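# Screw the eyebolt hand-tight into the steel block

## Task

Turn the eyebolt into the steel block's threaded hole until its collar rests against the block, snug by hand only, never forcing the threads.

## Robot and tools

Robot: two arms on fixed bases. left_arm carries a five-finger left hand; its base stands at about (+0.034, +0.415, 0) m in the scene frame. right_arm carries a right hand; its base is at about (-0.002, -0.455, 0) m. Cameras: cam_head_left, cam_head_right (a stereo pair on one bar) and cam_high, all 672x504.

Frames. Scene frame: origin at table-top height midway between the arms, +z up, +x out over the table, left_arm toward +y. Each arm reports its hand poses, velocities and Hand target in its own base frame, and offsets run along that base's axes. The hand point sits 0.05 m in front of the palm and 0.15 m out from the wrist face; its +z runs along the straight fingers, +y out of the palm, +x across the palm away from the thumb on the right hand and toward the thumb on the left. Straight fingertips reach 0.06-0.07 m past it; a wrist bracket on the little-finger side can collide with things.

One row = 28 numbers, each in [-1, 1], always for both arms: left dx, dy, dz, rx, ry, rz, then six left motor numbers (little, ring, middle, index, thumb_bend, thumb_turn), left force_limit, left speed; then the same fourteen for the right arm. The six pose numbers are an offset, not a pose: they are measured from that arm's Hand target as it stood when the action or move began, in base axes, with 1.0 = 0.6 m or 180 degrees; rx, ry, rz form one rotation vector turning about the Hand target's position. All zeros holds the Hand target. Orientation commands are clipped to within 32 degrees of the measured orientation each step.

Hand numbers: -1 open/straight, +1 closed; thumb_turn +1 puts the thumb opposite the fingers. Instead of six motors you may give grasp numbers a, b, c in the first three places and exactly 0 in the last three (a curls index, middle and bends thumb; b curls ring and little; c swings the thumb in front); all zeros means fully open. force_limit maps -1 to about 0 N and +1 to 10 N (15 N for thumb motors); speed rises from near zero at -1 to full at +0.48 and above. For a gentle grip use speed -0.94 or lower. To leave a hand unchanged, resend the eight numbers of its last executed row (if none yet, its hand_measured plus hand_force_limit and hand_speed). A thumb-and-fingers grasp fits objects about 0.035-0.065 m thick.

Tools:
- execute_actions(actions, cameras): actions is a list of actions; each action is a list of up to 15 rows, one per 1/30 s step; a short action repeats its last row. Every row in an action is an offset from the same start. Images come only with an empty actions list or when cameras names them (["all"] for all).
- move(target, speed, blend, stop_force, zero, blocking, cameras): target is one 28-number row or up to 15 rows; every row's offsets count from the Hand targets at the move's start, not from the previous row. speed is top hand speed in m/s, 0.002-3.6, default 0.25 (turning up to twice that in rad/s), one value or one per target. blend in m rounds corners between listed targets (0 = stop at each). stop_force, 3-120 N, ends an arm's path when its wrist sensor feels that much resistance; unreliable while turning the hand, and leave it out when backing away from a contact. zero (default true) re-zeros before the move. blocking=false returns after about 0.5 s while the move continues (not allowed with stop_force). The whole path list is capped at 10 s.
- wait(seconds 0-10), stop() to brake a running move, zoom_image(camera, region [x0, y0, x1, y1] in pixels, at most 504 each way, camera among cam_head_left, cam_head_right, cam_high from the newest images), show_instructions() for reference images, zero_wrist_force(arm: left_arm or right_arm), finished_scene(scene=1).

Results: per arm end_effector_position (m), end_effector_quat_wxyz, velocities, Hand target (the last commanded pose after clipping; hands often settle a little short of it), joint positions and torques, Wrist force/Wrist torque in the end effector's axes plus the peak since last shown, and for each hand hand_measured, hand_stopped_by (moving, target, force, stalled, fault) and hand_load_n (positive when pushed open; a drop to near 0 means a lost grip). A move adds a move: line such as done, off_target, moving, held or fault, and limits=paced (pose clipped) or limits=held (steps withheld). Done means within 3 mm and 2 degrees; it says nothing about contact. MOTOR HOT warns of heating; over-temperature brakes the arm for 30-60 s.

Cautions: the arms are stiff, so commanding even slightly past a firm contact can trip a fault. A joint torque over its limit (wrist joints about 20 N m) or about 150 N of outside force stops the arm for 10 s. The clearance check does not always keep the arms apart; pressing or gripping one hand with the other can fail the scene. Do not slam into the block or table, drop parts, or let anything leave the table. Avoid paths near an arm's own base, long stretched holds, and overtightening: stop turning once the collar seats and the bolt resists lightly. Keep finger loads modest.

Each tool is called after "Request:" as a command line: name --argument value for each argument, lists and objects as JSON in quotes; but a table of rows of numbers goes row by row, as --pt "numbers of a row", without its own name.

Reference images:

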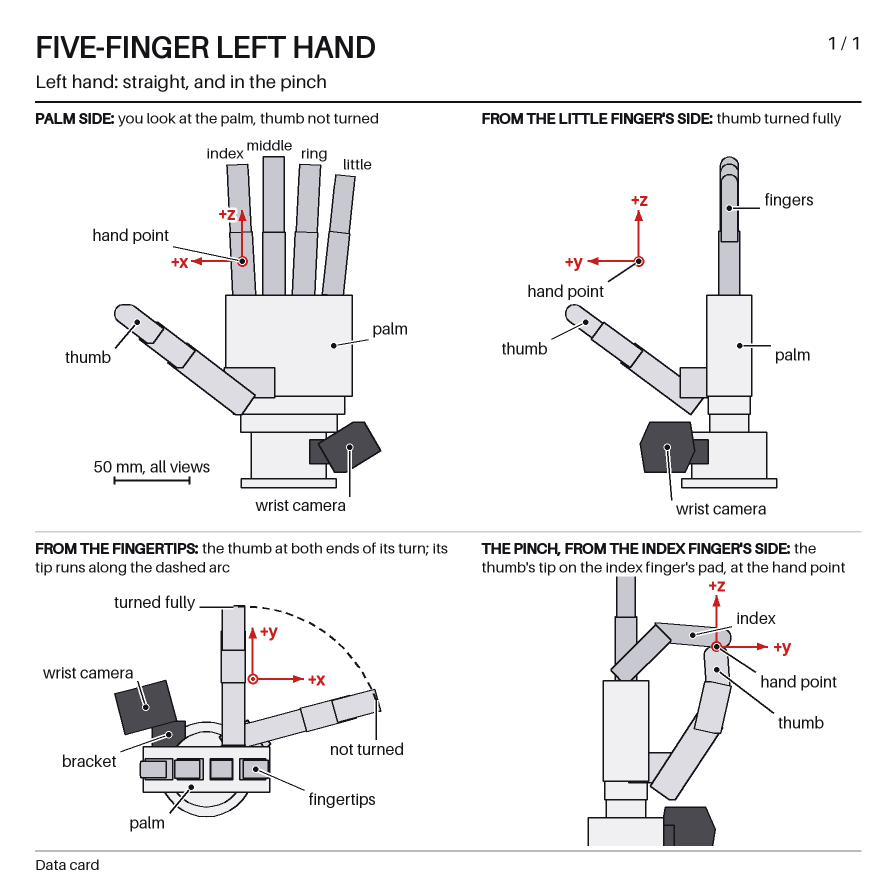

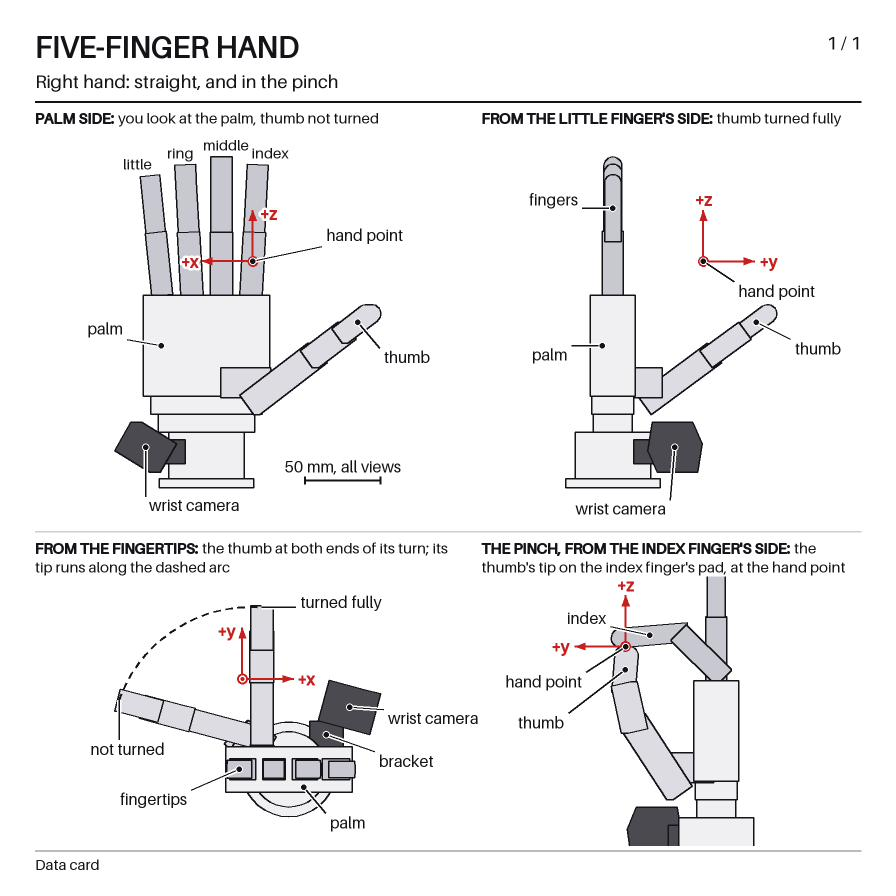

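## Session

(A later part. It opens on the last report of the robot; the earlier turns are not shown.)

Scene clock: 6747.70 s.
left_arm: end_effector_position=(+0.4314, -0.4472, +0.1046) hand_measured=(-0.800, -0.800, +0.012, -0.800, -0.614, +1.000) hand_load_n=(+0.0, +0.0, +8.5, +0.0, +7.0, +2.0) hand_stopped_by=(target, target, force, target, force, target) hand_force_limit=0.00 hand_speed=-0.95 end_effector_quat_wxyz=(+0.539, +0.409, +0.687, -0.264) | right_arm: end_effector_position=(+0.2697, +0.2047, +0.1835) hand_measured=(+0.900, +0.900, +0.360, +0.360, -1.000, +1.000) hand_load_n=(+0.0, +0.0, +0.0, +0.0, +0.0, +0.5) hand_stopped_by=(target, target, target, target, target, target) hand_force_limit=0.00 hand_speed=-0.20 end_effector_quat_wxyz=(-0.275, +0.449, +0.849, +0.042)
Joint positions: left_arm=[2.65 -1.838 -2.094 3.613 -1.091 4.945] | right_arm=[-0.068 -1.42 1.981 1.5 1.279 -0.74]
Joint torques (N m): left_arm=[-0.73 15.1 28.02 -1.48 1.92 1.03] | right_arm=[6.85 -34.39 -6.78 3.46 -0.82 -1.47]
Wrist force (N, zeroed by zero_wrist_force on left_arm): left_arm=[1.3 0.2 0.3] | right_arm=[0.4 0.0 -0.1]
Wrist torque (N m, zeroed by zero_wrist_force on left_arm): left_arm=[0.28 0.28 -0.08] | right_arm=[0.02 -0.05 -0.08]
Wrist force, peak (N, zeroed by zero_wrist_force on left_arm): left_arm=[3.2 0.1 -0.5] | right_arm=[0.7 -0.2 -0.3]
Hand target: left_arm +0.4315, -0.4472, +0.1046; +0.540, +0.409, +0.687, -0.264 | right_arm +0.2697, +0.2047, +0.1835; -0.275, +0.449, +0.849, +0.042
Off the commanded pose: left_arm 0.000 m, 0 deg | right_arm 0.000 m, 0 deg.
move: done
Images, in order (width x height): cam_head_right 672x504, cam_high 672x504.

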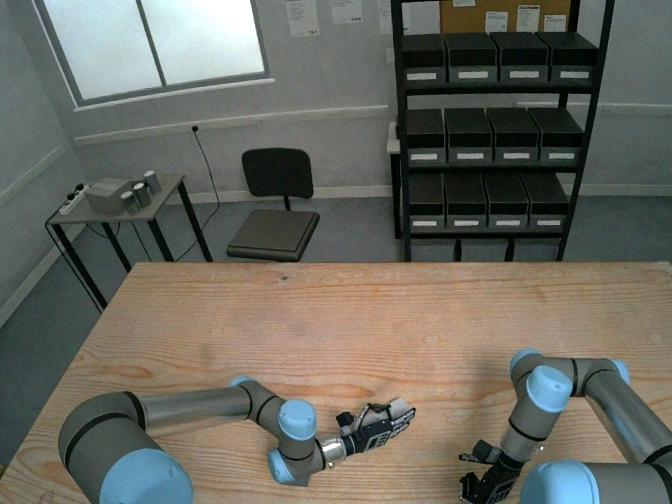

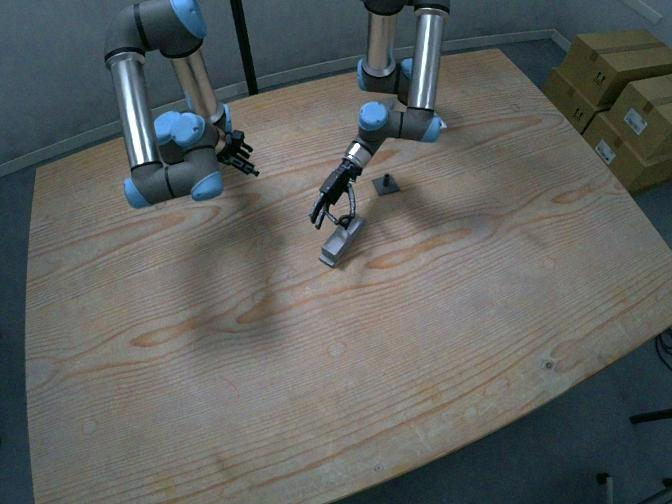

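Request:
move --target '[-0.0098,0,-0.012,-0.0039,0.1444,0,-0.8,-0.8,0.35,-0.8,-0.25,1,0.0,-0.95,0,0,0,0,0,0,0.9,0.9,0.36,0.36,-1,1,0,-0.2]' --speed 0.2 --cameras '["cam_head_right","cam_high"]'

Request:
zoom_image --camera "cam_high" --region '[334, 214, 358, 232]'

Scene clock: 6768.00 s.
left_arm: end_effector_position=(+0.4257, -0.4472, +0.0974) hand_measured=(-0.800, -0.800, +0.012, -0.800, -0.614, +1.000) hand_load_n=(+0.0, +0.0, +8.5, +0.0, +7.0, +2.0) hand_stopped_by=(target, target, force, target, force, target) hand_force_limit=0.00 hand_speed=-0.95 end_effector_quat_wxyz=(+0.374, +0.336, +0.789, -0.354) | right_arm: end_effector_position=(+0.2697, +0.2047, +0.1835) hand_measured=(+0.900, +0.900, +0.360, +0.360, -1.000, +1.000) hand_load_n=(+0.0, +0.0, +0.0, +0.0, +0.0, +0.0) hand_stopped_by=(target, target, target, target, target, target) hand_force_limit=0.00 hand_speed=-0.20 end_effector_quat_wxyz=(-0.275, +0.449, +0.849, +0.042)
Joint positions: left_arm=[2.717 -1.889 -1.867 3.133 -0.937 4.76] | right_arm=[-0.068 -1.42 1.981 1.5 1.279 -0.74]
Joint torques (N m): left_arm=[-8.76 40.09 10.07 -1.8 0.12 -0.44] | right_arm=[6.76 -35.17 -5.71 3.42 -0.76 -1.69]
Wrist force (N, zeroed by zero_wrist_force on left_arm): left_arm=[1.2 0.4 0.6] | right_arm=[0.4 0.1 -0.2]
Wrist torque (N m, zeroed by zero_wrist_force on left_arm): left_arm=[0.17 0.24 0.08] | right_arm=[0.05 -0.04 -0.08]
Wrist force, peak (N, zeroed by zero_wrist_force on left_arm): left_arm=[1.5 -1.1 0.7] | right_arm=[0.5 -0.1 -0.5]
Hand target: left_arm +0.4256, -0.4472, +0.0974; +0.374, +0.336, +0.789, -0.354 | right_arm +0.2697, +0.2047, +0.1835; -0.275, +0.449, +0.849, +0.042
Off the commanded pose: left_arm 0.000 m, 0 deg | right_arm 0.000 m, 0 deg.
move: done
Images, in order (width x height): cam_head_right 672x504, cam_high 672x504.

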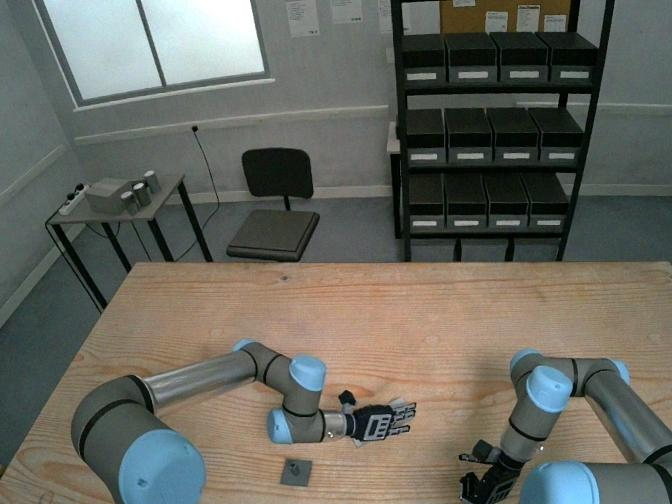

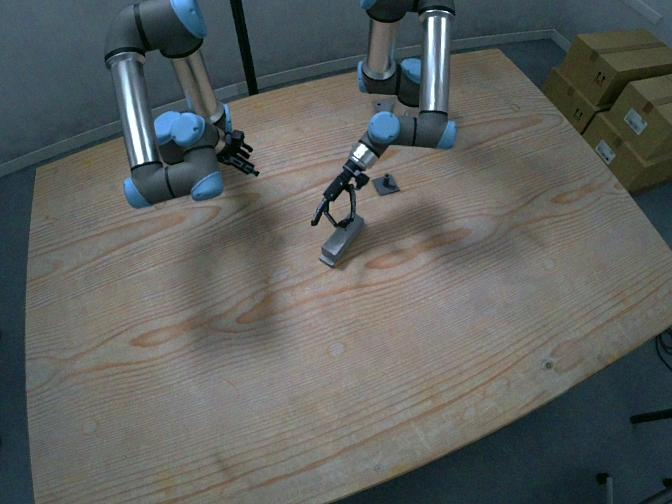

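Scaled by 21.000 from the camera's 672x504 image, which has a finer 960x720 frame.

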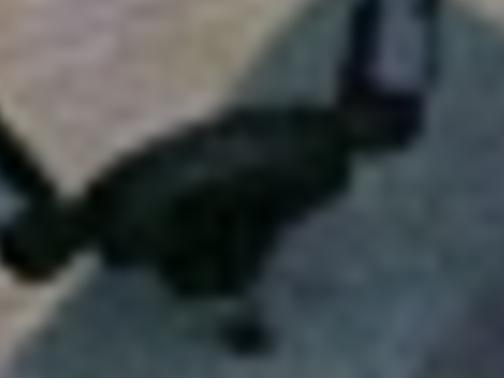

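Request:
move --target '[0.004,0.0078,-0.003,0,0,0,-0.8,-0.8,0.35,-0.8,-0.25,1,0.0,-0.95,0,0,0,0,0,0,0.9,0.9,0.36,0.36,-1,1,0,-0.2]' --speed 0.03

Request:
move --target '[0,0,-0.012,0,0,0,-0.8,-0.8,0.35,-0.8,-0.25,1,0.0,-0.95,0,0,0,0,0,0,0.9,0.9,0.36,0.36,-1,1,0,-0.2]' --speed 0.006 --stop_force 3 --cameras '["cam_high"]'

Request:
zoom_image --camera "cam_high" --region '[334, 214, 358, 232]'

Scene clock: 6805.57 s.
left_arm: end_effector_position=(+0.4280, -0.4424, +0.0956) hand_measured=(-0.800, -0.800, +0.012, -0.800, -0.614, +1.000) hand_load_n=(+0.0, +0.0, +8.5, +0.0, +7.0, +2.0) hand_stopped_by=(target, target, force, target, force, target) hand_force_limit=0.00 hand_speed=-0.95 end_effector_quat_wxyz=(+0.374, +0.336, +0.789, -0.354) | right_arm: end_effector_position=(+0.2697, +0.2047, +0.1835) hand_measured=(+0.900, +0.900, +0.360, +0.360, -1.000, +1.000) hand_load_n=(+0.5, +0.0, +0.0, +0.0, -0.5, +0.0) hand_stopped_by=(target, target, target, target, target, target) hand_force_limit=0.00 hand_speed=-0.20 end_effector_quat_wxyz=(-0.275, +0.449, +0.849, +0.042)
Joint positions: left_arm=[2.73 -1.89 -1.873 3.134 -0.926 4.769] | right_arm=[-0.068 -1.42 1.981 1.5 1.279 -0.74]
Joint torques (N m): left_arm=[-6.81 18.9 12.87 2.32 -0.32 0.63] | right_arm=[6.51 -34.21 -6.05 3.44 -0.69 -1.56]
Wrist force (N, zeroed by zero_wrist_force on left_arm): left_arm=[1.2 0.5 0.7] | right_arm=[0.5 -0.1 -0.4]
Wrist torque (N m, zeroed by zero_wrist_force on left_arm): left_arm=[0.17 0.23 0.08] | right_arm=[0.03 -0.04 -0.08]
Wrist force, peak (N, zeroed by zero_wrist_force on left_arm): left_arm=[1.6 0.4 0.6] | right_arm=[0.6 -0.1 -0.4]
Hand target: left_arm +0.4280, -0.4425, +0.0956; +0.374, +0.336, +0.789, -0.354 | right_arm +0.2697, +0.2047, +0.1835; -0.275, +0.449, +0.849, +0.042
Off the commanded pose: left_arm 0.000 m, 0 deg | right_arm 0.000 m, 0 deg.
move: done

Scene clock: 6807.40 s.
left_arm: end_effector_position=(+0.4280, -0.4425, +0.0915) hand_measured=(-0.800, -0.800, +0.012, -0.800, -0.614, +1.000) hand_load_n=(+0.0, +0.0, +8.5, +0.0, +7.5, -1.5) hand_stopped_by=(target, target, force, target, force, target) hand_force_limit=0.00 hand_speed=-0.95 end_effector_quat_wxyz=(+0.374, +0.336, +0.789, -0.354) | right_arm: end_effector_position=(+0.2697, +0.2047, +0.1835) hand_measured=(+0.900, +0.900, +0.360, +0.360, -1.000, +1.000) hand_load_n=(+0.0, +0.0, +0.0, +0.0, +0.0, +0.5) hand_stopped_by=(target, target, target, target, target, target) hand_force_limit=0.00 hand_speed=-0.20 end_effector_quat_wxyz=(-0.275, +0.449, +0.849, +0.042)
Joint positions: left_arm=[2.73 -1.896 -1.877 3.144 -0.926 4.769] | right_arm=[-0.068 -1.42 1.981 1.5 1.279 -0.74]
Joint torques (N m): left_arm=[-7.12 37.27 26.72 -3.14 -1.17 -0.92] | right_arm=[6.47 -34.11 -6.03 3.37 -0.66 -1.53]
Wrist force (N, zeroed by zero_wrist_force on left_arm): left_arm=[-2.0 -0.6 -0.3] | right_arm=[0.4 -0.2 -0.2]
Wrist torque (N m, zeroed by zero_wrist_force on left_arm): left_arm=[0.10 0.18 0.17] | right_arm=[0.01 -0.04 -0.08]
Wrist force, peak (N, zeroed by zero_wrist_force on left_arm): left_arm=[-3.3 -1.2 -0.6] | right_arm=[0.7 0.0 -0.4]
Hand target: left_arm +0.4280, -0.4425, +0.0915; +0.374, +0.336, +0.789, -0.354 (not the last commanded pose) | right_arm +0.2697, +0.2047, +0.1835; -0.275, +0.449, +0.849, +0.042
Off the commanded pose: left_arm 0.003 m, 0 deg | right_arm 0.000 m, 0 deg.
move: contact (left_arm)
Images, in order (width x height): cam_high 672x504.

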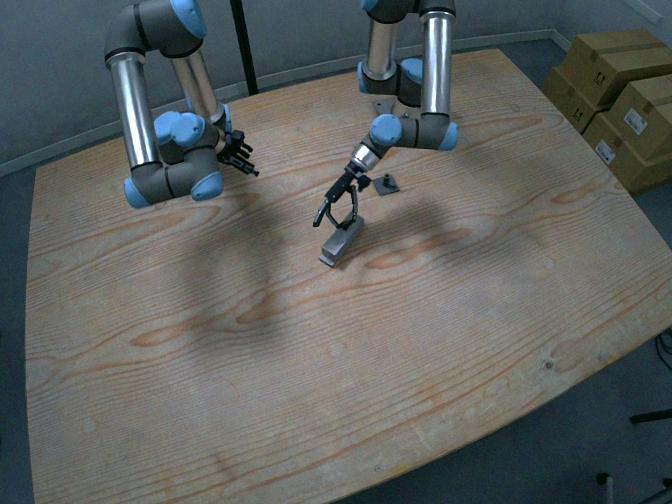

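Scaled by 21.000 from the camera's 672x504 image, which has a finer 960x720 frame.

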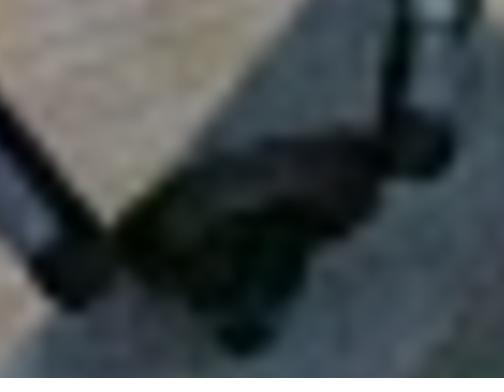

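Request:
move --pt "0 0 0.0035 0 0 0 -0.8 -0.8 0.35 -0.8 -0.25 1 0.0 -0.95 0 0 0 0 0 0 0.9 0.9 0.36 0.36 -1 1 0 -0.2" --pt "0 0.00167 0.0035 0 0 0 -0.8 -0.8 0.35 -0.8 -0.25 1 0.0 -0.95 0 0 0 0 0 0 0.9 0.9 0.36 0.36 -1 1 0 -0.2" --speed 0.02

Request:
move --target '[0,0,-0.012,0,0,0,-0.8,-0.8,0.35,-0.8,-0.25,1,0.0,-0.95,0,0,0,0,0,0,0.9,0.9,0.36,0.36,-1,1,0,-0.2]' --speed 0.006 --stop_force 3

Request:
move --pt "0 0 0.0035 0 0 0 -0.8 -0.8 0.35 -0.8 -0.25 1 0.0 -0.95 0 0 0 0 0 0 0.9 0.9 0.36 0.36 -1 1 0 -0.2" --pt "0 -0.0033 0.0035 0 0 0 -0.8 -0.8 0.35 -0.8 -0.25 1 0.0 -0.95 0 0 0 0 0 0 0.9 0.9 0.36 0.36 -1 1 0 -0.2" --speed 0.02

Request:
move --target '[0,0,-0.012,0,0,0,-0.8,-0.8,0.35,-0.8,-0.25,1,0.0,-0.95,0,0,0,0,0,0,0.9,0.9,0.36,0.36,-1,1,0,-0.2]' --speed 0.006 --stop_force 3

Scene clock: 6832.57 s.
left_arm: end_effector_position=(+0.4280, -0.4415, +0.0937) hand_measured=(-0.800, -0.800, +0.012, -0.800, -0.614, +1.000) hand_load_n=(+0.0, +0.0, +8.0, +0.0, +7.0, +2.0) hand_stopped_by=(target, target, force, target, force, target) hand_force_limit=0.00 hand_speed=-0.95 end_effector_quat_wxyz=(+0.374, +0.336, +0.789, -0.354) | right_arm: end_effector_position=(+0.2697, +0.2047, +0.1835) hand_measured=(+0.900, +0.900, +0.360, +0.360, -1.000, +1.000) hand_load_n=(+0.0, +0.0, +0.0, +0.5, +0.0, +0.0) hand_stopped_by=(target, target, target, target, target, target) hand_force_limit=0.00 hand_speed=-0.20 end_effector_quat_wxyz=(-0.275, +0.449, +0.849, +0.042)
Joint positions: left_arm=[2.732 -1.891 -1.877 3.138 -0.924 4.771] | right_arm=[-0.068 -1.42 1.981 1.5 1.279 -0.74]
Joint torques (N m): left_arm=[-2.77 31.48 10.84 -2.01 0.67 0.86] | right_arm=[7.15 -34.72 -6.05 3.47 -0.7 -1.64]
Wrist force (N, zeroed by zero_wrist_force on left_arm): left_arm=[1.3 0.5 0.6] | right_arm=[0.7 -0.1 -0.3]
Wrist torque (N m, zeroed by zero_wrist_force on left_arm): left_arm=[0.16 0.22 -0.05] | right_arm=[0.03 -0.08 -0.06]
Wrist force, peak (N, zeroed by zero_wrist_force on left_arm): left_arm=[-2.4 -0.9 -0.9] | right_arm=[0.6 0.1 -0.5]
Hand target: left_arm +0.4280, -0.4415, +0.0936; +0.374, +0.336, +0.789, -0.354 | right_arm +0.2697, +0.2047, +0.1835; -0.275, +0.449, +0.849, +0.042
Off the commanded pose: left_arm 0.000 m, 0 deg | right_arm 0.000 m, 0 deg.
move: done

Scene clock: 6834.03 s.
left_arm: end_effector_position=(+0.4280, -0.4415, +0.0916) hand_measured=(-0.800, -0.800, +0.012, -0.800, -0.614, +1.000) hand_load_n=(+0.0, +0.0, +8.0, +0.0, +7.0, -0.5) hand_stopped_by=(target, target, force, target, force, target) hand_force_limit=0.00 hand_speed=-0.95 end_effector_quat_wxyz=(+0.374, +0.336, +0.789, -0.354) | right_arm: end_effector_position=(+0.2697, +0.2047, +0.1835) hand_measured=(+0.900, +0.900, +0.360, +0.360, -1.000, +1.000) hand_load_n=(+0.0, +0.0, +0.0, +0.0, +0.0, +0.0) hand_stopped_by=(target, target, target, target, target, target) hand_force_limit=0.00 hand_speed=-0.20 end_effector_quat_wxyz=(-0.275, +0.449, +0.849, +0.042)
Joint positions: left_arm=[2.732 -1.895 -1.879 3.144 -0.924 4.771] | right_arm=[-0.068 -1.42 1.981 1.5 1.279 -0.74]
Joint torques (N m): left_arm=[-2.67 37.37 25.9 -3.6 -1.04 -0.6] | right_arm=[6.42 -34.12 -5.5 3.35 -0.75 -1.41]
Wrist force (N, zeroed by zero_wrist_force on left_arm): left_arm=[-3.3 -1.6 -0.4] | right_arm=[0.3 0.1 -0.3]
Wrist torque (N m, zeroed by zero_wrist_force on left_arm): left_arm=[0.08 0.20 0.04] | right_arm=[0.04 -0.02 -0.08]
Wrist force, peak (N, zeroed by zero_wrist_force on left_arm): left_arm=[-4.2 -1.7 -0.6] | right_arm=[0.6 0.0 -0.2]
Hand target: left_arm +0.4280, -0.4415, +0.0916; +0.374, +0.336, +0.789, -0.354 (not the last commanded pose) | right_arm +0.2697, +0.2047, +0.1835; -0.275, +0.449, +0.849, +0.042
Off the commanded pose: left_arm 0.005 m, 0 deg | right_arm 0.000 m, 0 deg.
move: contact (left_arm)

Scene clock: 6834.93 s.
left_arm: end_effector_position=(+0.4281, -0.4436, +0.0938) hand_measured=(-0.800, -0.800, +0.012, -0.800, -0.614, +1.000) hand_load_n=(+0.0, +0.0, +8.0, +0.0, +7.0, +2.0) hand_stopped_by=(target, target, force, target, force, target) hand_force_limit=0.00 hand_speed=-0.95 end_effector_quat_wxyz=(+0.374, +0.336, +0.789, -0.354) end_effector_velocity=(+0.001, +0.002, -0.001) end_effector_angular_velocity=(+0.000, +0.001, +0.003) | right_arm: end_effector_position=(+0.2697, +0.2047, +0.1835) hand_measured=(+0.900, +0.900, +0.360, +0.360, -1.000, +1.000) hand_load_n=(+0.0, +0.0, +0.0, +0.5, +0.0, +0.0) hand_stopped_by=(target, target, target, target, target, target) hand_force_limit=0.00 hand_speed=-0.20 end_effector_quat_wxyz=(-0.275, +0.449, +0.849, +0.042)
Joint positions: left_arm=[2.727 -1.894 -1.873 3.139 -0.928 4.767] | right_arm=[-0.068 -1.42 1.981 1.5 1.279 -0.74]
Joint velocities: left_arm=[0.005 -0.001 -0.001 0 0.002 0.001] | right_arm=[within noise]
Joint torques (N m): left_arm=[9.86 27.71 9.22 2.51 1.89 1.44] | right_arm=[7.46 -35.02 -6 3.46 -0.8 -1.6]
Wrist force (N, zeroed by zero_wrist_force on left_arm): left_arm=[1.3 0.2 0.7] | right_arm=[0.5 0.1 -0.2]
Wrist torque (N m, zeroed by zero_wrist_force on left_arm): left_arm=[0.12 0.23 -0.04] | right_arm=[0.05 -0.06 -0.07]
Wrist force, peak (N, zeroed by zero_wrist_force on left_arm): left_arm=[-3.0 -1.7 -0.3] | right_arm=[0.6 0.0 -0.4]
Hand target: left_arm +0.4280, -0.4435, +0.0937; +0.374, +0.336, +0.789, -0.354 | right_arm +0.2697, +0.2047, +0.1835; -0.275, +0.449, +0.849, +0.042
Off the commanded pose: left_arm 0.000 m, 0 deg | right_arm 0.000 m, 0 deg.
move: done

Scene clock: 6836.47 s.
left_arm: end_effector_position=(+0.4280, -0.4435, +0.0911) hand_measured=(-0.800, -0.800, +0.012, -0.800, -0.614, +1.000) hand_load_n=(+0.0, +0.0, +8.5, +0.0, +7.0, -0.5) hand_stopped_by=(target, target, force, target, force, target) hand_force_limit=0.00 hand_speed=-0.95 end_effector_quat_wxyz=(+0.374, +0.336, +0.789, -0.354) | right_arm: end_effector_position=(+0.2697, +0.2047, +0.1835) hand_measured=(+0.900, +0.900, +0.360, +0.360, -1.000, +1.000) hand_load_n=(+0.0, +0.0, +0.0, +0.5, +0.0, +0.0) hand_stopped_by=(target, target, target, target, target, target) hand_force_limit=0.00 hand_speed=-0.20 end_effector_quat_wxyz=(-0.275, +0.449, +0.849, +0.042)
Joint positions: left_arm=[2.728 -1.897 -1.876 3.146 -0.928 4.768] | right_arm=[-0.068 -1.42 1.981 1.5 1.279 -0.74]
Joint torques (N m): left_arm=[8.86 38.05 25.8 -3.2 0.62 1.26] | right_arm=[6.95 -34.95 -5.75 3.43 -0.82 -1.56]
Wrist force (N, zeroed by zero_wrist_force on left_arm): left_arm=[-2.9 -1.4 0.0] | right_arm=[0.4 -0.1 -0.3]
Wrist torque (N m, zeroed by zero_wrist_force on left_arm): left_arm=[0.10 0.19 0.04] | right_arm=[0.03 -0.03 -0.08]
Wrist force, peak (N, zeroed by zero_wrist_force on left_arm): left_arm=[-3.9 -1.9 -0.1] | right_arm=[0.6 0.1 -0.3]
Hand target: left_arm +0.4280, -0.4435, +0.0911; +0.374, +0.336, +0.789, -0.354 (not the last commanded pose) | right_arm +0.2697, +0.2047, +0.1835; -0.275, +0.449, +0.849, +0.042
Off the commanded pose: left_arm 0.005 m, 0 deg | right_arm 0.000 m, 0 deg.
move: contact (left_arm)

Request:
move --pt "0 0 0.16 0 0 0 -0.8 -0.8 0.35 -0.8 -0.25 1 0.0 -0.95 0 0 0 0 0 0 0.9 0.9 0.36 0.36 -1 1 0 -0.2" --pt "-0.12 0.16 0.16 0 0 0.2778 -0.8 -0.8 0.35 -0.8 -0.25 1 0.0 -0.95 0 0 0 0 0 0 0.9 0.9 0.36 0.36 -1 1 0 -0.2" --speed 0.2 --blend 0.02

Request:
move --pt "-0.1205 0.1615 0 0 0 0 -0.8 -0.8 0.35 -0.8 -0.25 1 0.0 -0.95 0 0 0 0 0 0 0.9 0.9 0.36 0.36 -1 1 0 -0.2" --pt "-0.1205 0.1615 -0.1 0 0 0 -0.8 -0.8 0.35 -0.8 -0.25 1 0.0 -0.95 0 0 0 0 0 0 0.9 0.9 0.36 0.36 -1 1 0 -0.2" --speed 0.15 --cameras '["all"]'

Request:
zoom_image --camera "cam_high" --region '[366, 152, 402, 188]'

Request:
zoom_image --camera "cam_head_right" --region '[262, 420, 322, 480]'

Scene clock: 6931.30 s.
left_arm: end_effector_position=(+0.3561, -0.3476, +0.1872) hand_measured=(-0.800, -0.800, +0.012, -0.800, -0.614, +1.000) hand_load_n=(+0.0, +0.0, +8.0, +0.0, +7.0, +2.0) hand_stopped_by=(target, target, force, target, force, target) hand_force_limit=0.00 hand_speed=-0.95 end_effector_quat_wxyz=(+0.488, -0.029, +0.857, -0.163) end_effector_velocity=(+0.000, +0.002, +0.000) end_effector_angular_velocity=(+0.001, +0.000, +0.006) | right_arm: end_effector_position=(+0.2697, +0.2047, +0.1835) hand_measured=(+0.900, +0.900, +0.360, +0.360, -1.000, +1.000) hand_load_n=(+0.0, +0.0, +0.0, +0.0, +0.0, +0.0) hand_stopped_by=(target, target, target, target, target, target) hand_force_limit=0.00 hand_speed=-0.20 end_effector_quat_wxyz=(-0.275, +0.449, +0.849, +0.042)
Joint positions: left_arm=[2.371 -1.65 -1.889 2.998 -1.993 4.116] | right_arm=[-0.068 -1.42 1.981 1.5 1.279 -0.74]
Joint velocities: left_arm=[0.001 0 -0.002 0 -0.005 -0.002] | right_arm=[within noise]
Joint torques (N m): left_arm=[3.27 31.92 8.44 2.23 -2.18 -1.23] | right_arm=[7.46 -34.03 -5.52 3.23 -0.81 -1.65]
Wrist force (N, zeroed by zero_wrist_force on left_arm): left_arm=[1.4 0.2 0.5] | right_arm=[0.2 0.1 -0.2]
Wrist torque (N m, zeroed by zero_wrist_force on left_arm): left_arm=[0.13 0.19 0.09] | right_arm=[0.04 0.00 -0.09]
Wrist force, peak (N, zeroed by zero_wrist_force on left_arm): left_arm=[3.0 1.3 1.6] | right_arm=[0.7 0.1 -0.3]
Hand target: left_arm +0.3560, -0.3475, +0.1871; +0.488, -0.029, +0.857, -0.163 | right_arm +0.2697, +0.2047, +0.1835; -0.275, +0.449, +0.849, +0.042
Off the commanded pose: left_arm 0.000 m, 0 deg | right_arm 0.000 m, 0 deg.
move: done

Scene clock: 6933.30 s.
left_arm: end_effector_position=(+0.2837, -0.2506, +0.1272) hand_measured=(-0.800, -0.800, +0.012, -0.800, -0.614, +1.000) hand_load_n=(+0.0, +0.0, +8.5, +0.0, +7.0, +2.0) hand_stopped_by=(target, target, force, target, force, target) hand_force_limit=0.00 hand_speed=-0.95 end_effector_quat_wxyz=(+0.488, -0.029, +0.857, -0.163) | right_arm: end_effector_position=(+0.2697, +0.2047, +0.1835) hand_measured=(+0.900, +0.900, +0.360, +0.360, -1.000, +1.000) hand_load_n=(+0.0, +0.0, +0.5, +0.0, +0.0, +0.0) hand_stopped_by=(target, target, target, target, target, target) hand_force_limit=0.00 hand_speed=-0.20 end_effector_quat_wxyz=(-0.275, +0.449, +0.849, +0.042)
Joint positions: left_arm=[2.458 -1.406 -2.291 3.173 -1.918 4.163] | right_arm=[-0.068 -1.42 1.981 1.5 1.279 -0.74]
Joint torques (N m): left_arm=[-8.5 3.58 20.23 2.37 -1.94 0.79] | right_arm=[7.34 -34.76 -6.13 3.3 -0.58 -1.58]
Wrist force (N, zeroed by zero_wrist_force on left_arm): left_arm=[1.3 0.4 0.5] | right_arm=[0.4 0.0 -0.3]
Wrist torque (N m, zeroed by zero_wrist_force on left_arm): left_arm=[0.16 0.17 -0.08] | right_arm=[0.05 -0.04 -0.07]
Wrist force, peak (N, zeroed by zero_wrist_force on left_arm): left_arm=[2.6 1.2 1.1] | right_arm=[0.5 0.3 -0.5]
Hand target: left_arm +0.2837, -0.2506, +0.1271; +0.488, -0.029, +0.857, -0.163 | right_arm +0.2697, +0.2047, +0.1835; -0.275, +0.449, +0.849, +0.042
Off the commanded pose: left_arm 0.000 m, 0 deg | right_arm 0.000 m, 0 deg.
move: done

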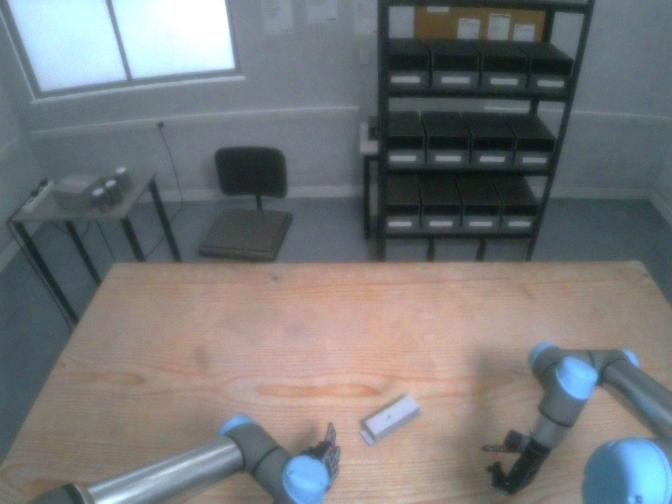

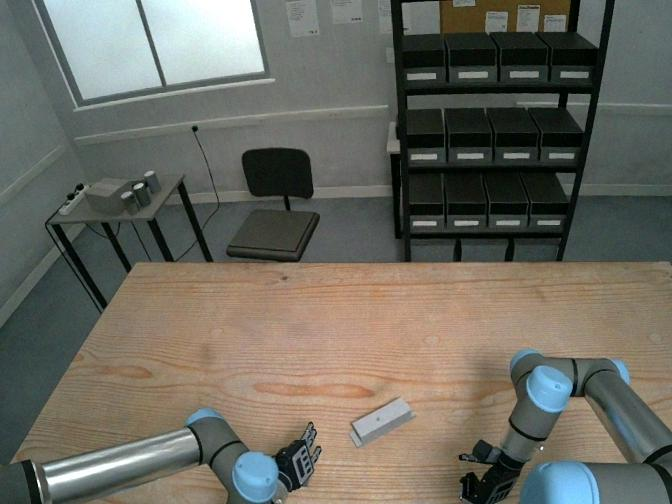

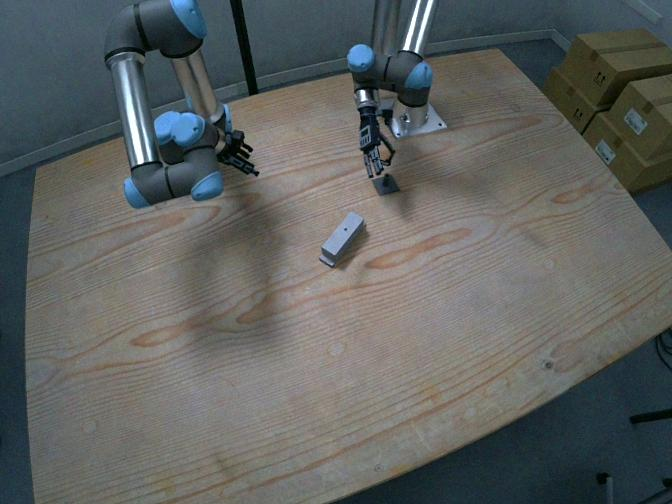

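Scaled by 14.000 from the camera's 672x504 image, which has a finer 960x720 frame.

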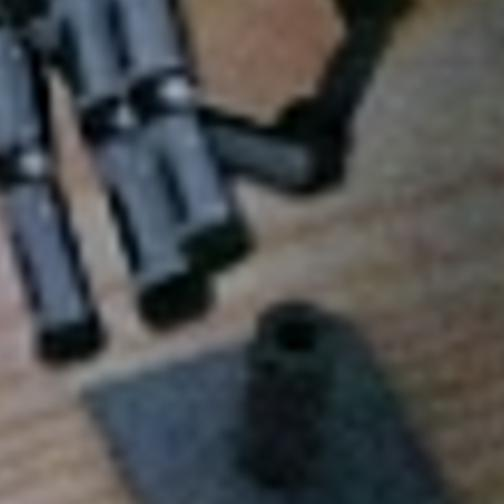

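Scaled by 8.400 from the camera's 672x504 image, which has a finer 960x720 frame.

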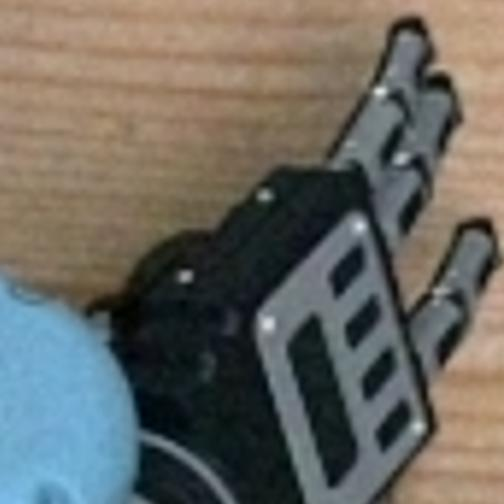

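Request:
zoom_image --camera "cam_high" --region '[376, 154, 400, 172]'

Scaled by 21.000 from the camera's 672x504 image, which has a finer 960x720 frame.

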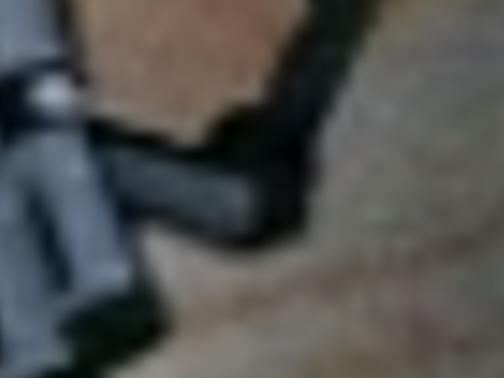

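Request:
move --pt "0.0063 -0.0073 0 0 0 0 -0.8 -0.8 0.35 -0.8 -0.25 1 0.0 -0.95 0 0 0 0 0 0 0.9 0.9 0.36 0.36 -1 1 0 -0.2" --pt "0.0063 -0.0073 -0.06 0 0 0 -0.8 -0.8 0.35 -0.8 -0.25 1 0.0 -0.95 0 0 0 0 0 0 0.9 0.9 0.36 0.36 -1 1 0 -0.2" --pt "0.0063 -0.0073 -0.11 0 0 0 -0.8 -0.8 0.35 -0.8 -0.25 1 0.0 -0.95 0 0 0 0 0 0 0.9 0.9 0.36 0.36 -1 1 0 -0.2" --speed '[0.04,0.04,0.008]' --stop_force 3 --cameras '["cam_high"]'

Request:
zoom_image --camera "cam_high" --region '[376, 158, 400, 182]'

Scene clock: 7010.83 s.
left_arm: end_effector_position=(+0.2875, -0.2550, +0.0886) hand_measured=(-0.800, -0.800, +0.012, -0.800, -0.614, +1.000) hand_load_n=(+0.0, +0.0, +7.5, +0.0, +7.5, +0.5) hand_stopped_by=(target, target, force, target, force, target) hand_force_limit=0.00 hand_speed=-0.95 end_effector_quat_wxyz=(+0.488, -0.029, +0.857, -0.163) | right_arm: end_effector_position=(+0.2697, +0.2047, +0.1835) hand_measured=(+0.900, +0.900, +0.360, +0.360, -1.000, +1.000) hand_load_n=(+0.0, +0.0, +0.0, +0.0, +0.0, +0.0) hand_stopped_by=(target, target, target, target, target, target) hand_force_limit=0.00 hand_speed=-0.20 end_effector_quat_wxyz=(-0.275, +0.449, +0.849, +0.042)
Joint positions: left_arm=[2.453 -1.494 -2.338 3.308 -1.922 4.161] | right_arm=[-0.068 -1.42 1.981 1.5 1.279 -0.74]
Joint torques (N m): left_arm=[6.79 20.15 29.76 -1.16 -0.17 1.2] | right_arm=[7.16 -33.83 -5.8 3.4 -0.72 -1.45]
Wrist force (N, zeroed by zero_wrist_force on left_arm): left_arm=[0.9 1.0 -0.1] | right_arm=[0.5 0.1 -0.4]
Wrist torque (N m, zeroed by zero_wrist_force on left_arm): left_arm=[0.19 0.12 -0.04] | right_arm=[0.07 -0.05 -0.07]
Wrist force, peak (N, zeroed by zero_wrist_force on left_arm): left_arm=[-2.3 -0.3 -1.6] | right_arm=[0.7 -0.2 -0.3]
Hand target: left_arm +0.2875, -0.2550, +0.0886; +0.488, -0.029, +0.857, -0.163 (not the last commanded pose) | right_arm +0.2697, +0.2047, +0.1835; -0.275, +0.449, +0.849, +0.042
Off the commanded pose: left_arm 0.027 m, 0 deg | right_arm 0.000 m, 0 deg.
move: contact (left_arm); path passed 2 of 3 targets
Images, in order (width x height): cam_high 672x504.

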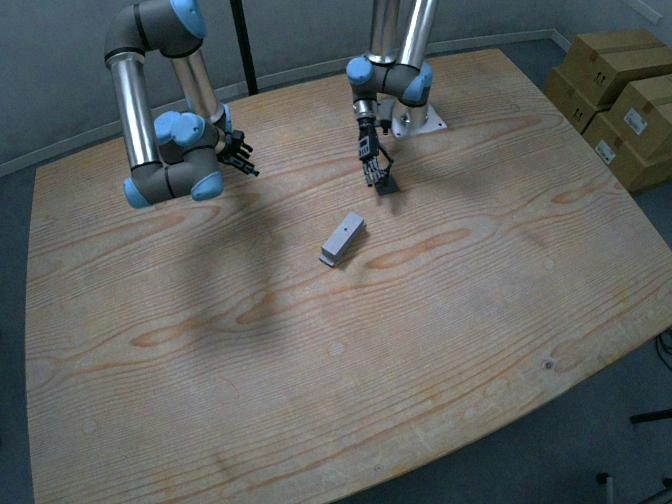

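Scaled by 21.000 from the camera's 672x504 image, which has a finer 960x720 frame.

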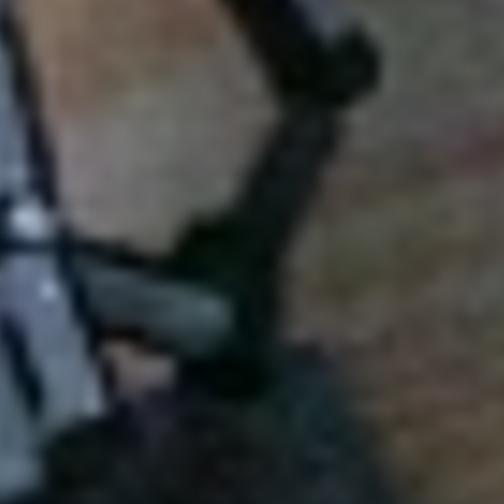

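Request:
move --pt "0 0 0.0067 0 0 0 -0.8 -0.8 0.35 -0.8 -0.25 1 0.0 -0.95 0 0 0 0 0 0 0.9 0.9 0.36 0.36 -1 1 0 -0.2" --pt "0.0043 -0.0093 0.0067 0 0 0 -0.8 -0.8 0.35 -0.8 -0.25 1 0.0 -0.95 0 0 0 0 0 0 0.9 0.9 0.36 0.36 -1 1 0 -0.2" --speed 0.03

Request:
move --target '[0,0,-0.03,0,0,0,-0.8,-0.8,0.35,-0.8,-0.25,1,0.0,-0.95,0,0,0,0,0,0,0.9,0.9,0.36,0.36,-1,1,0,-0.2]' --speed 0.008 --stop_force 3 --cameras '["cam_high"]'

Request:
zoom_image --camera "cam_high" --region '[376, 158, 400, 182]'

Scene clock: 7032.07 s.
left_arm: end_effector_position=(+0.2902, -0.2607, +0.0927) hand_measured=(-0.800, -0.800, +0.012, -0.800, -0.614, +1.000) hand_load_n=(+0.0, +0.0, +8.0, +0.0, +7.0, +2.0) hand_stopped_by=(target, target, force, target, force, target) hand_force_limit=0.00 hand_speed=-0.95 end_effector_quat_wxyz=(+0.488, -0.029, +0.857, -0.163) end_effector_velocity=(-0.001, +0.001, -0.001) end_effector_angular_velocity=(+0.001, +0.001, -0.002) | right_arm: end_effector_position=(+0.2697, +0.2047, +0.1835) hand_measured=(+0.900, +0.900, +0.360, +0.360, -1.000, +1.000) hand_load_n=(+0.0, +0.0, +0.0, +0.5, +0.0, +0.0) hand_stopped_by=(target, target, target, target, target, target) hand_force_limit=0.00 hand_speed=-0.20 end_effector_quat_wxyz=(-0.275, +0.449, +0.849, +0.042)
Joint positions: left_arm=[2.441 -1.505 -2.315 3.294 -1.932 4.154] | right_arm=[-0.068 -1.42 1.981 1.5 1.279 -0.74]
Joint velocities: left_arm=[0.002 0.004 -0.005 0 0.004 0.003] | right_arm=[within noise]
Joint torques (N m): left_arm=[9.18 21.08 4.79 2.34 0.81 1.3] | right_arm=[7.8 -34.44 -5.13 3.26 -0.68 -1.55]
Wrist force (N, zeroed by zero_wrist_force on left_arm): left_arm=[1.6 0.4 0.6] | right_arm=[0.4 0.1 -0.1]
Wrist torque (N m, zeroed by zero_wrist_force on left_arm): left_arm=[0.16 0.10 -0.03] | right_arm=[0.04 -0.04 -0.08]
Wrist force, peak (N, zeroed by zero_wrist_force on left_arm): left_arm=[1.5 1.1 1.0] | right_arm=[0.6 -0.1 -0.5]
Hand target: left_arm +0.2901, -0.2606, +0.0926; +0.488, -0.029, +0.857, -0.163 | right_arm +0.2697, +0.2047, +0.1835; -0.275, +0.449, +0.849, +0.042
Off the commanded pose: left_arm 0.000 m, 0 deg | right_arm 0.000 m, 0 deg.
move: done

Scene clock: 7033.70 s.
left_arm: end_effector_position=(+0.2901, -0.2606, +0.0883) hand_measured=(-0.800, -0.800, +0.012, -0.800, -0.614, +1.000) hand_load_n=(+0.0, +0.0, +7.5, +0.0, +7.5, -0.5) hand_stopped_by=(target, target, force, target, force, target) hand_force_limit=0.00 hand_speed=-0.95 end_effector_quat_wxyz=(+0.488, -0.029, +0.857, -0.163) | right_arm: end_effector_position=(+0.2697, +0.2047, +0.1835) hand_measured=(+0.900, +0.900, +0.360, +0.360, -1.000, +1.000) hand_load_n=(+0.0, +0.0, +0.0, +0.0, -0.5, +0.0) hand_stopped_by=(target, target, target, target, target, target) hand_force_limit=0.00 hand_speed=-0.20 end_effector_quat_wxyz=(-0.275, +0.449, +0.849, +0.042)
Joint positions: left_arm=[2.441 -1.513 -2.322 3.309 -1.932 4.155] | right_arm=[-0.068 -1.42 1.981 1.5 1.279 -0.74]
Joint torques (N m): left_arm=[8.69 20.56 29.55 -1.3 0.96 1.18] | right_arm=[8.02 -34.45 -5.9 3.3 -0.66 -1.6]
Wrist force (N, zeroed by zero_wrist_force on left_arm): left_arm=[0.5 0.7 -0.5] | right_arm=[0.4 0.0 -0.3]
Wrist torque (N m, zeroed by zero_wrist_force on left_arm): left_arm=[0.14 0.15 -0.03] | right_arm=[0.05 -0.04 -0.07]
Wrist force, peak (N, zeroed by zero_wrist_force on left_arm): left_arm=[-2.2 0.3 -1.9] | right_arm=[0.7 -0.1 -0.3]
Hand target: left_arm +0.2901, -0.2606, +0.0883; +0.488, -0.029, +0.857, -0.163 (not the last commanded pose) | right_arm +0.2697, +0.2047, +0.1835; -0.275, +0.449, +0.849, +0.042
Off the commanded pose: left_arm 0.014 m, 0 deg | right_arm 0.000 m, 0 deg.
move: contact (left_arm)
Images, in order (width x height): cam_high 672x504.

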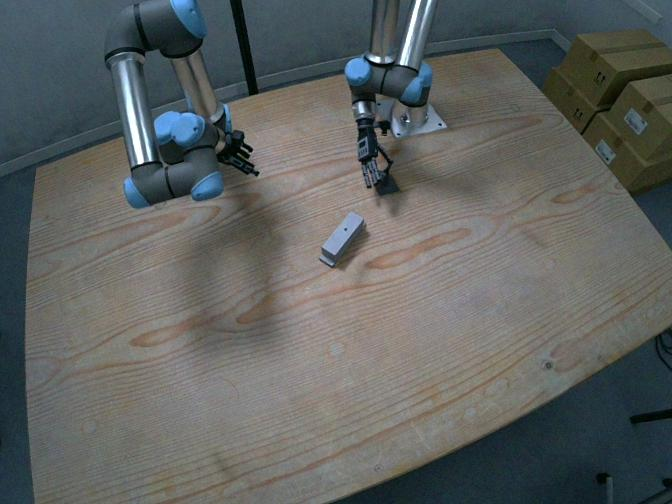

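Scaled by 21.000 from the camera's 672x504 image, which has a finer 960x720 frame.

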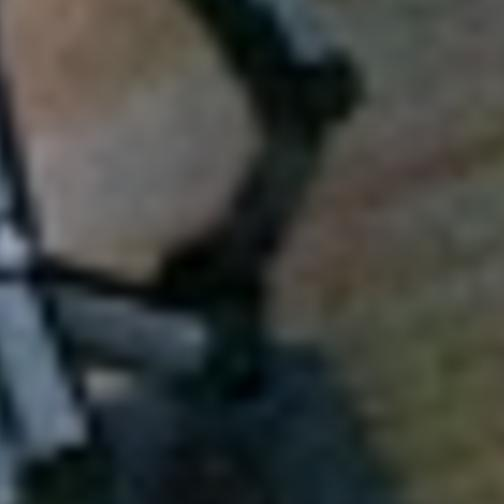

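Request:
move --pt "0 0 0.0067 0 0 0 -0.8 -0.8 0.35 -0.8 -0.25 1 0.0 -0.95 0 0 0 0 0 0 0.9 0.9 0.36 0.36 -1 1 0 -0.2" --pt "-0.0023 -0.0023 0.0067 0 0 0 -0.8 -0.8 0.35 -0.8 -0.25 1 0.0 -0.95 0 0 0 0 0 0 0.9 0.9 0.36 0.36 -1 1 0 -0.2" --speed 0.03

Request:
move --target '[0,0,-0.03,0,0,0,-0.8,-0.8,0.35,-0.8,-0.25,1,0.0,-0.95,0,0,0,0,0,0,0.9,0.9,0.36,0.36,-1,1,0,-0.2]' --speed 0.008 --stop_force 3

Scene clock: 7046.73 s.
left_arm: end_effector_position=(+0.2887, -0.2620, +0.0924) hand_measured=(-0.800, -0.800, +0.012, -0.800, -0.614, +1.000) hand_load_n=(+0.0, +0.0, +8.5, -0.5, +7.5, +2.0) hand_stopped_by=(target, target, force, target, force, target) hand_force_limit=0.00 hand_speed=-0.95 end_effector_quat_wxyz=(+0.488, -0.029, +0.857, -0.163) end_effector_velocity=(+0.000, +0.000, +0.000) end_effector_angular_velocity=(+0.000, +0.000, -0.005) | right_arm: end_effector_position=(+0.2697, +0.2047, +0.1835) hand_measured=(+0.900, +0.900, +0.360, +0.360, -1.000, +1.000) hand_load_n=(+0.0, +0.0, +0.0, +0.0, -0.5, +0.0) hand_stopped_by=(target, target, target, target, target, target) hand_force_limit=0.00 hand_speed=-0.20 end_effector_quat_wxyz=(-0.275, +0.449, +0.849, +0.042)
Joint positions: left_arm=[2.433 -1.508 -2.313 3.294 -1.94 4.15] | right_arm=[-0.068 -1.42 1.981 1.5 1.279 -0.74]
Joint velocities: left_arm=[0.003 0.002 -0.001 0 0.006 0.004] | right_arm=[within noise]
Joint torques (N m): left_arm=[8.57 18.62 15.9 -1.23 1.26 1.31] | right_arm=[8.05 -34.76 -5.66 3.33 -0.72 -1.58]
Wrist force (N, zeroed by zero_wrist_force on left_arm): left_arm=[1.5 0.5 0.5] | right_arm=[0.4 -0.1 -0.3]
Wrist torque (N m, zeroed by zero_wrist_force on left_arm): left_arm=[0.19 0.09 0.10] | right_arm=[0.03 -0.04 -0.08]
Wrist force, peak (N, zeroed by zero_wrist_force on left_arm): left_arm=[1.9 0.6 0.7] | right_arm=[0.6 -0.1 -0.5]
Hand target: left_arm +0.2887, -0.2620, +0.0923; +0.488, -0.029, +0.857, -0.163 | right_arm +0.2697, +0.2047, +0.1835; -0.275, +0.449, +0.849, +0.042
Off the commanded pose: left_arm 0.000 m, 0 deg | right_arm 0.000 m, 0 deg.
move: done

Scene clock: 7048.33 s.
left_arm: end_effector_position=(+0.2887, -0.2620, +0.0882) hand_measured=(-0.800, -0.800, +0.012, -0.800, -0.614, +1.000) hand_load_n=(+0.0, +0.0, +8.0, +0.0, +8.0, +0.5) hand_stopped_by=(target, target, force, target, force, target) hand_force_limit=0.00 hand_speed=-0.95 end_effector_quat_wxyz=(+0.488, -0.029, +0.857, -0.163) | right_arm: end_effector_position=(+0.2697, +0.2047, +0.1835) hand_measured=(+0.900, +0.900, +0.360, +0.360, -1.000, +1.000) hand_load_n=(+0.0, +0.0, +0.0, +0.0, +0.0, +0.0) hand_stopped_by=(target, target, target, target, target, target) hand_force_limit=0.00 hand_speed=-0.20 end_effector_quat_wxyz=(-0.275, +0.449, +0.849, +0.042)
Joint positions: left_arm=[2.433 -1.517 -2.319 3.308 -1.94 4.15] | right_arm=[-0.068 -1.42 1.981 1.5 1.279 -0.74]
Joint torques (N m): left_arm=[7.34 21.41 29.28 -0.85 1.06 1.06] | right_arm=[8.42 -35.03 -5.8 3.17 -0.76 -1.53]
Wrist force (N, zeroed by zero_wrist_force on left_arm): left_arm=[0.9 0.6 -0.3] | right_arm=[0.4 -0.1 -0.2]
Wrist torque (N m, zeroed by zero_wrist_force on left_arm): left_arm=[0.15 0.11 0.12] | right_arm=[0.03 -0.03 -0.08]
Wrist force, peak (N, zeroed by zero_wrist_force on left_arm): left_arm=[-2.2 -0.2 -1.6] | right_arm=[0.5 0.2 -0.5]
Hand target: left_arm +0.2887, -0.2620, +0.0882; +0.488, -0.029, +0.857, -0.163 (not the last commanded pose) | right_arm +0.2697, +0.2047, +0.1835; -0.275, +0.449, +0.849, +0.042
Off the commanded pose: left_arm 0.014 m, 0 deg | right_arm 0.000 m, 0 deg.
move: contact (left_arm)


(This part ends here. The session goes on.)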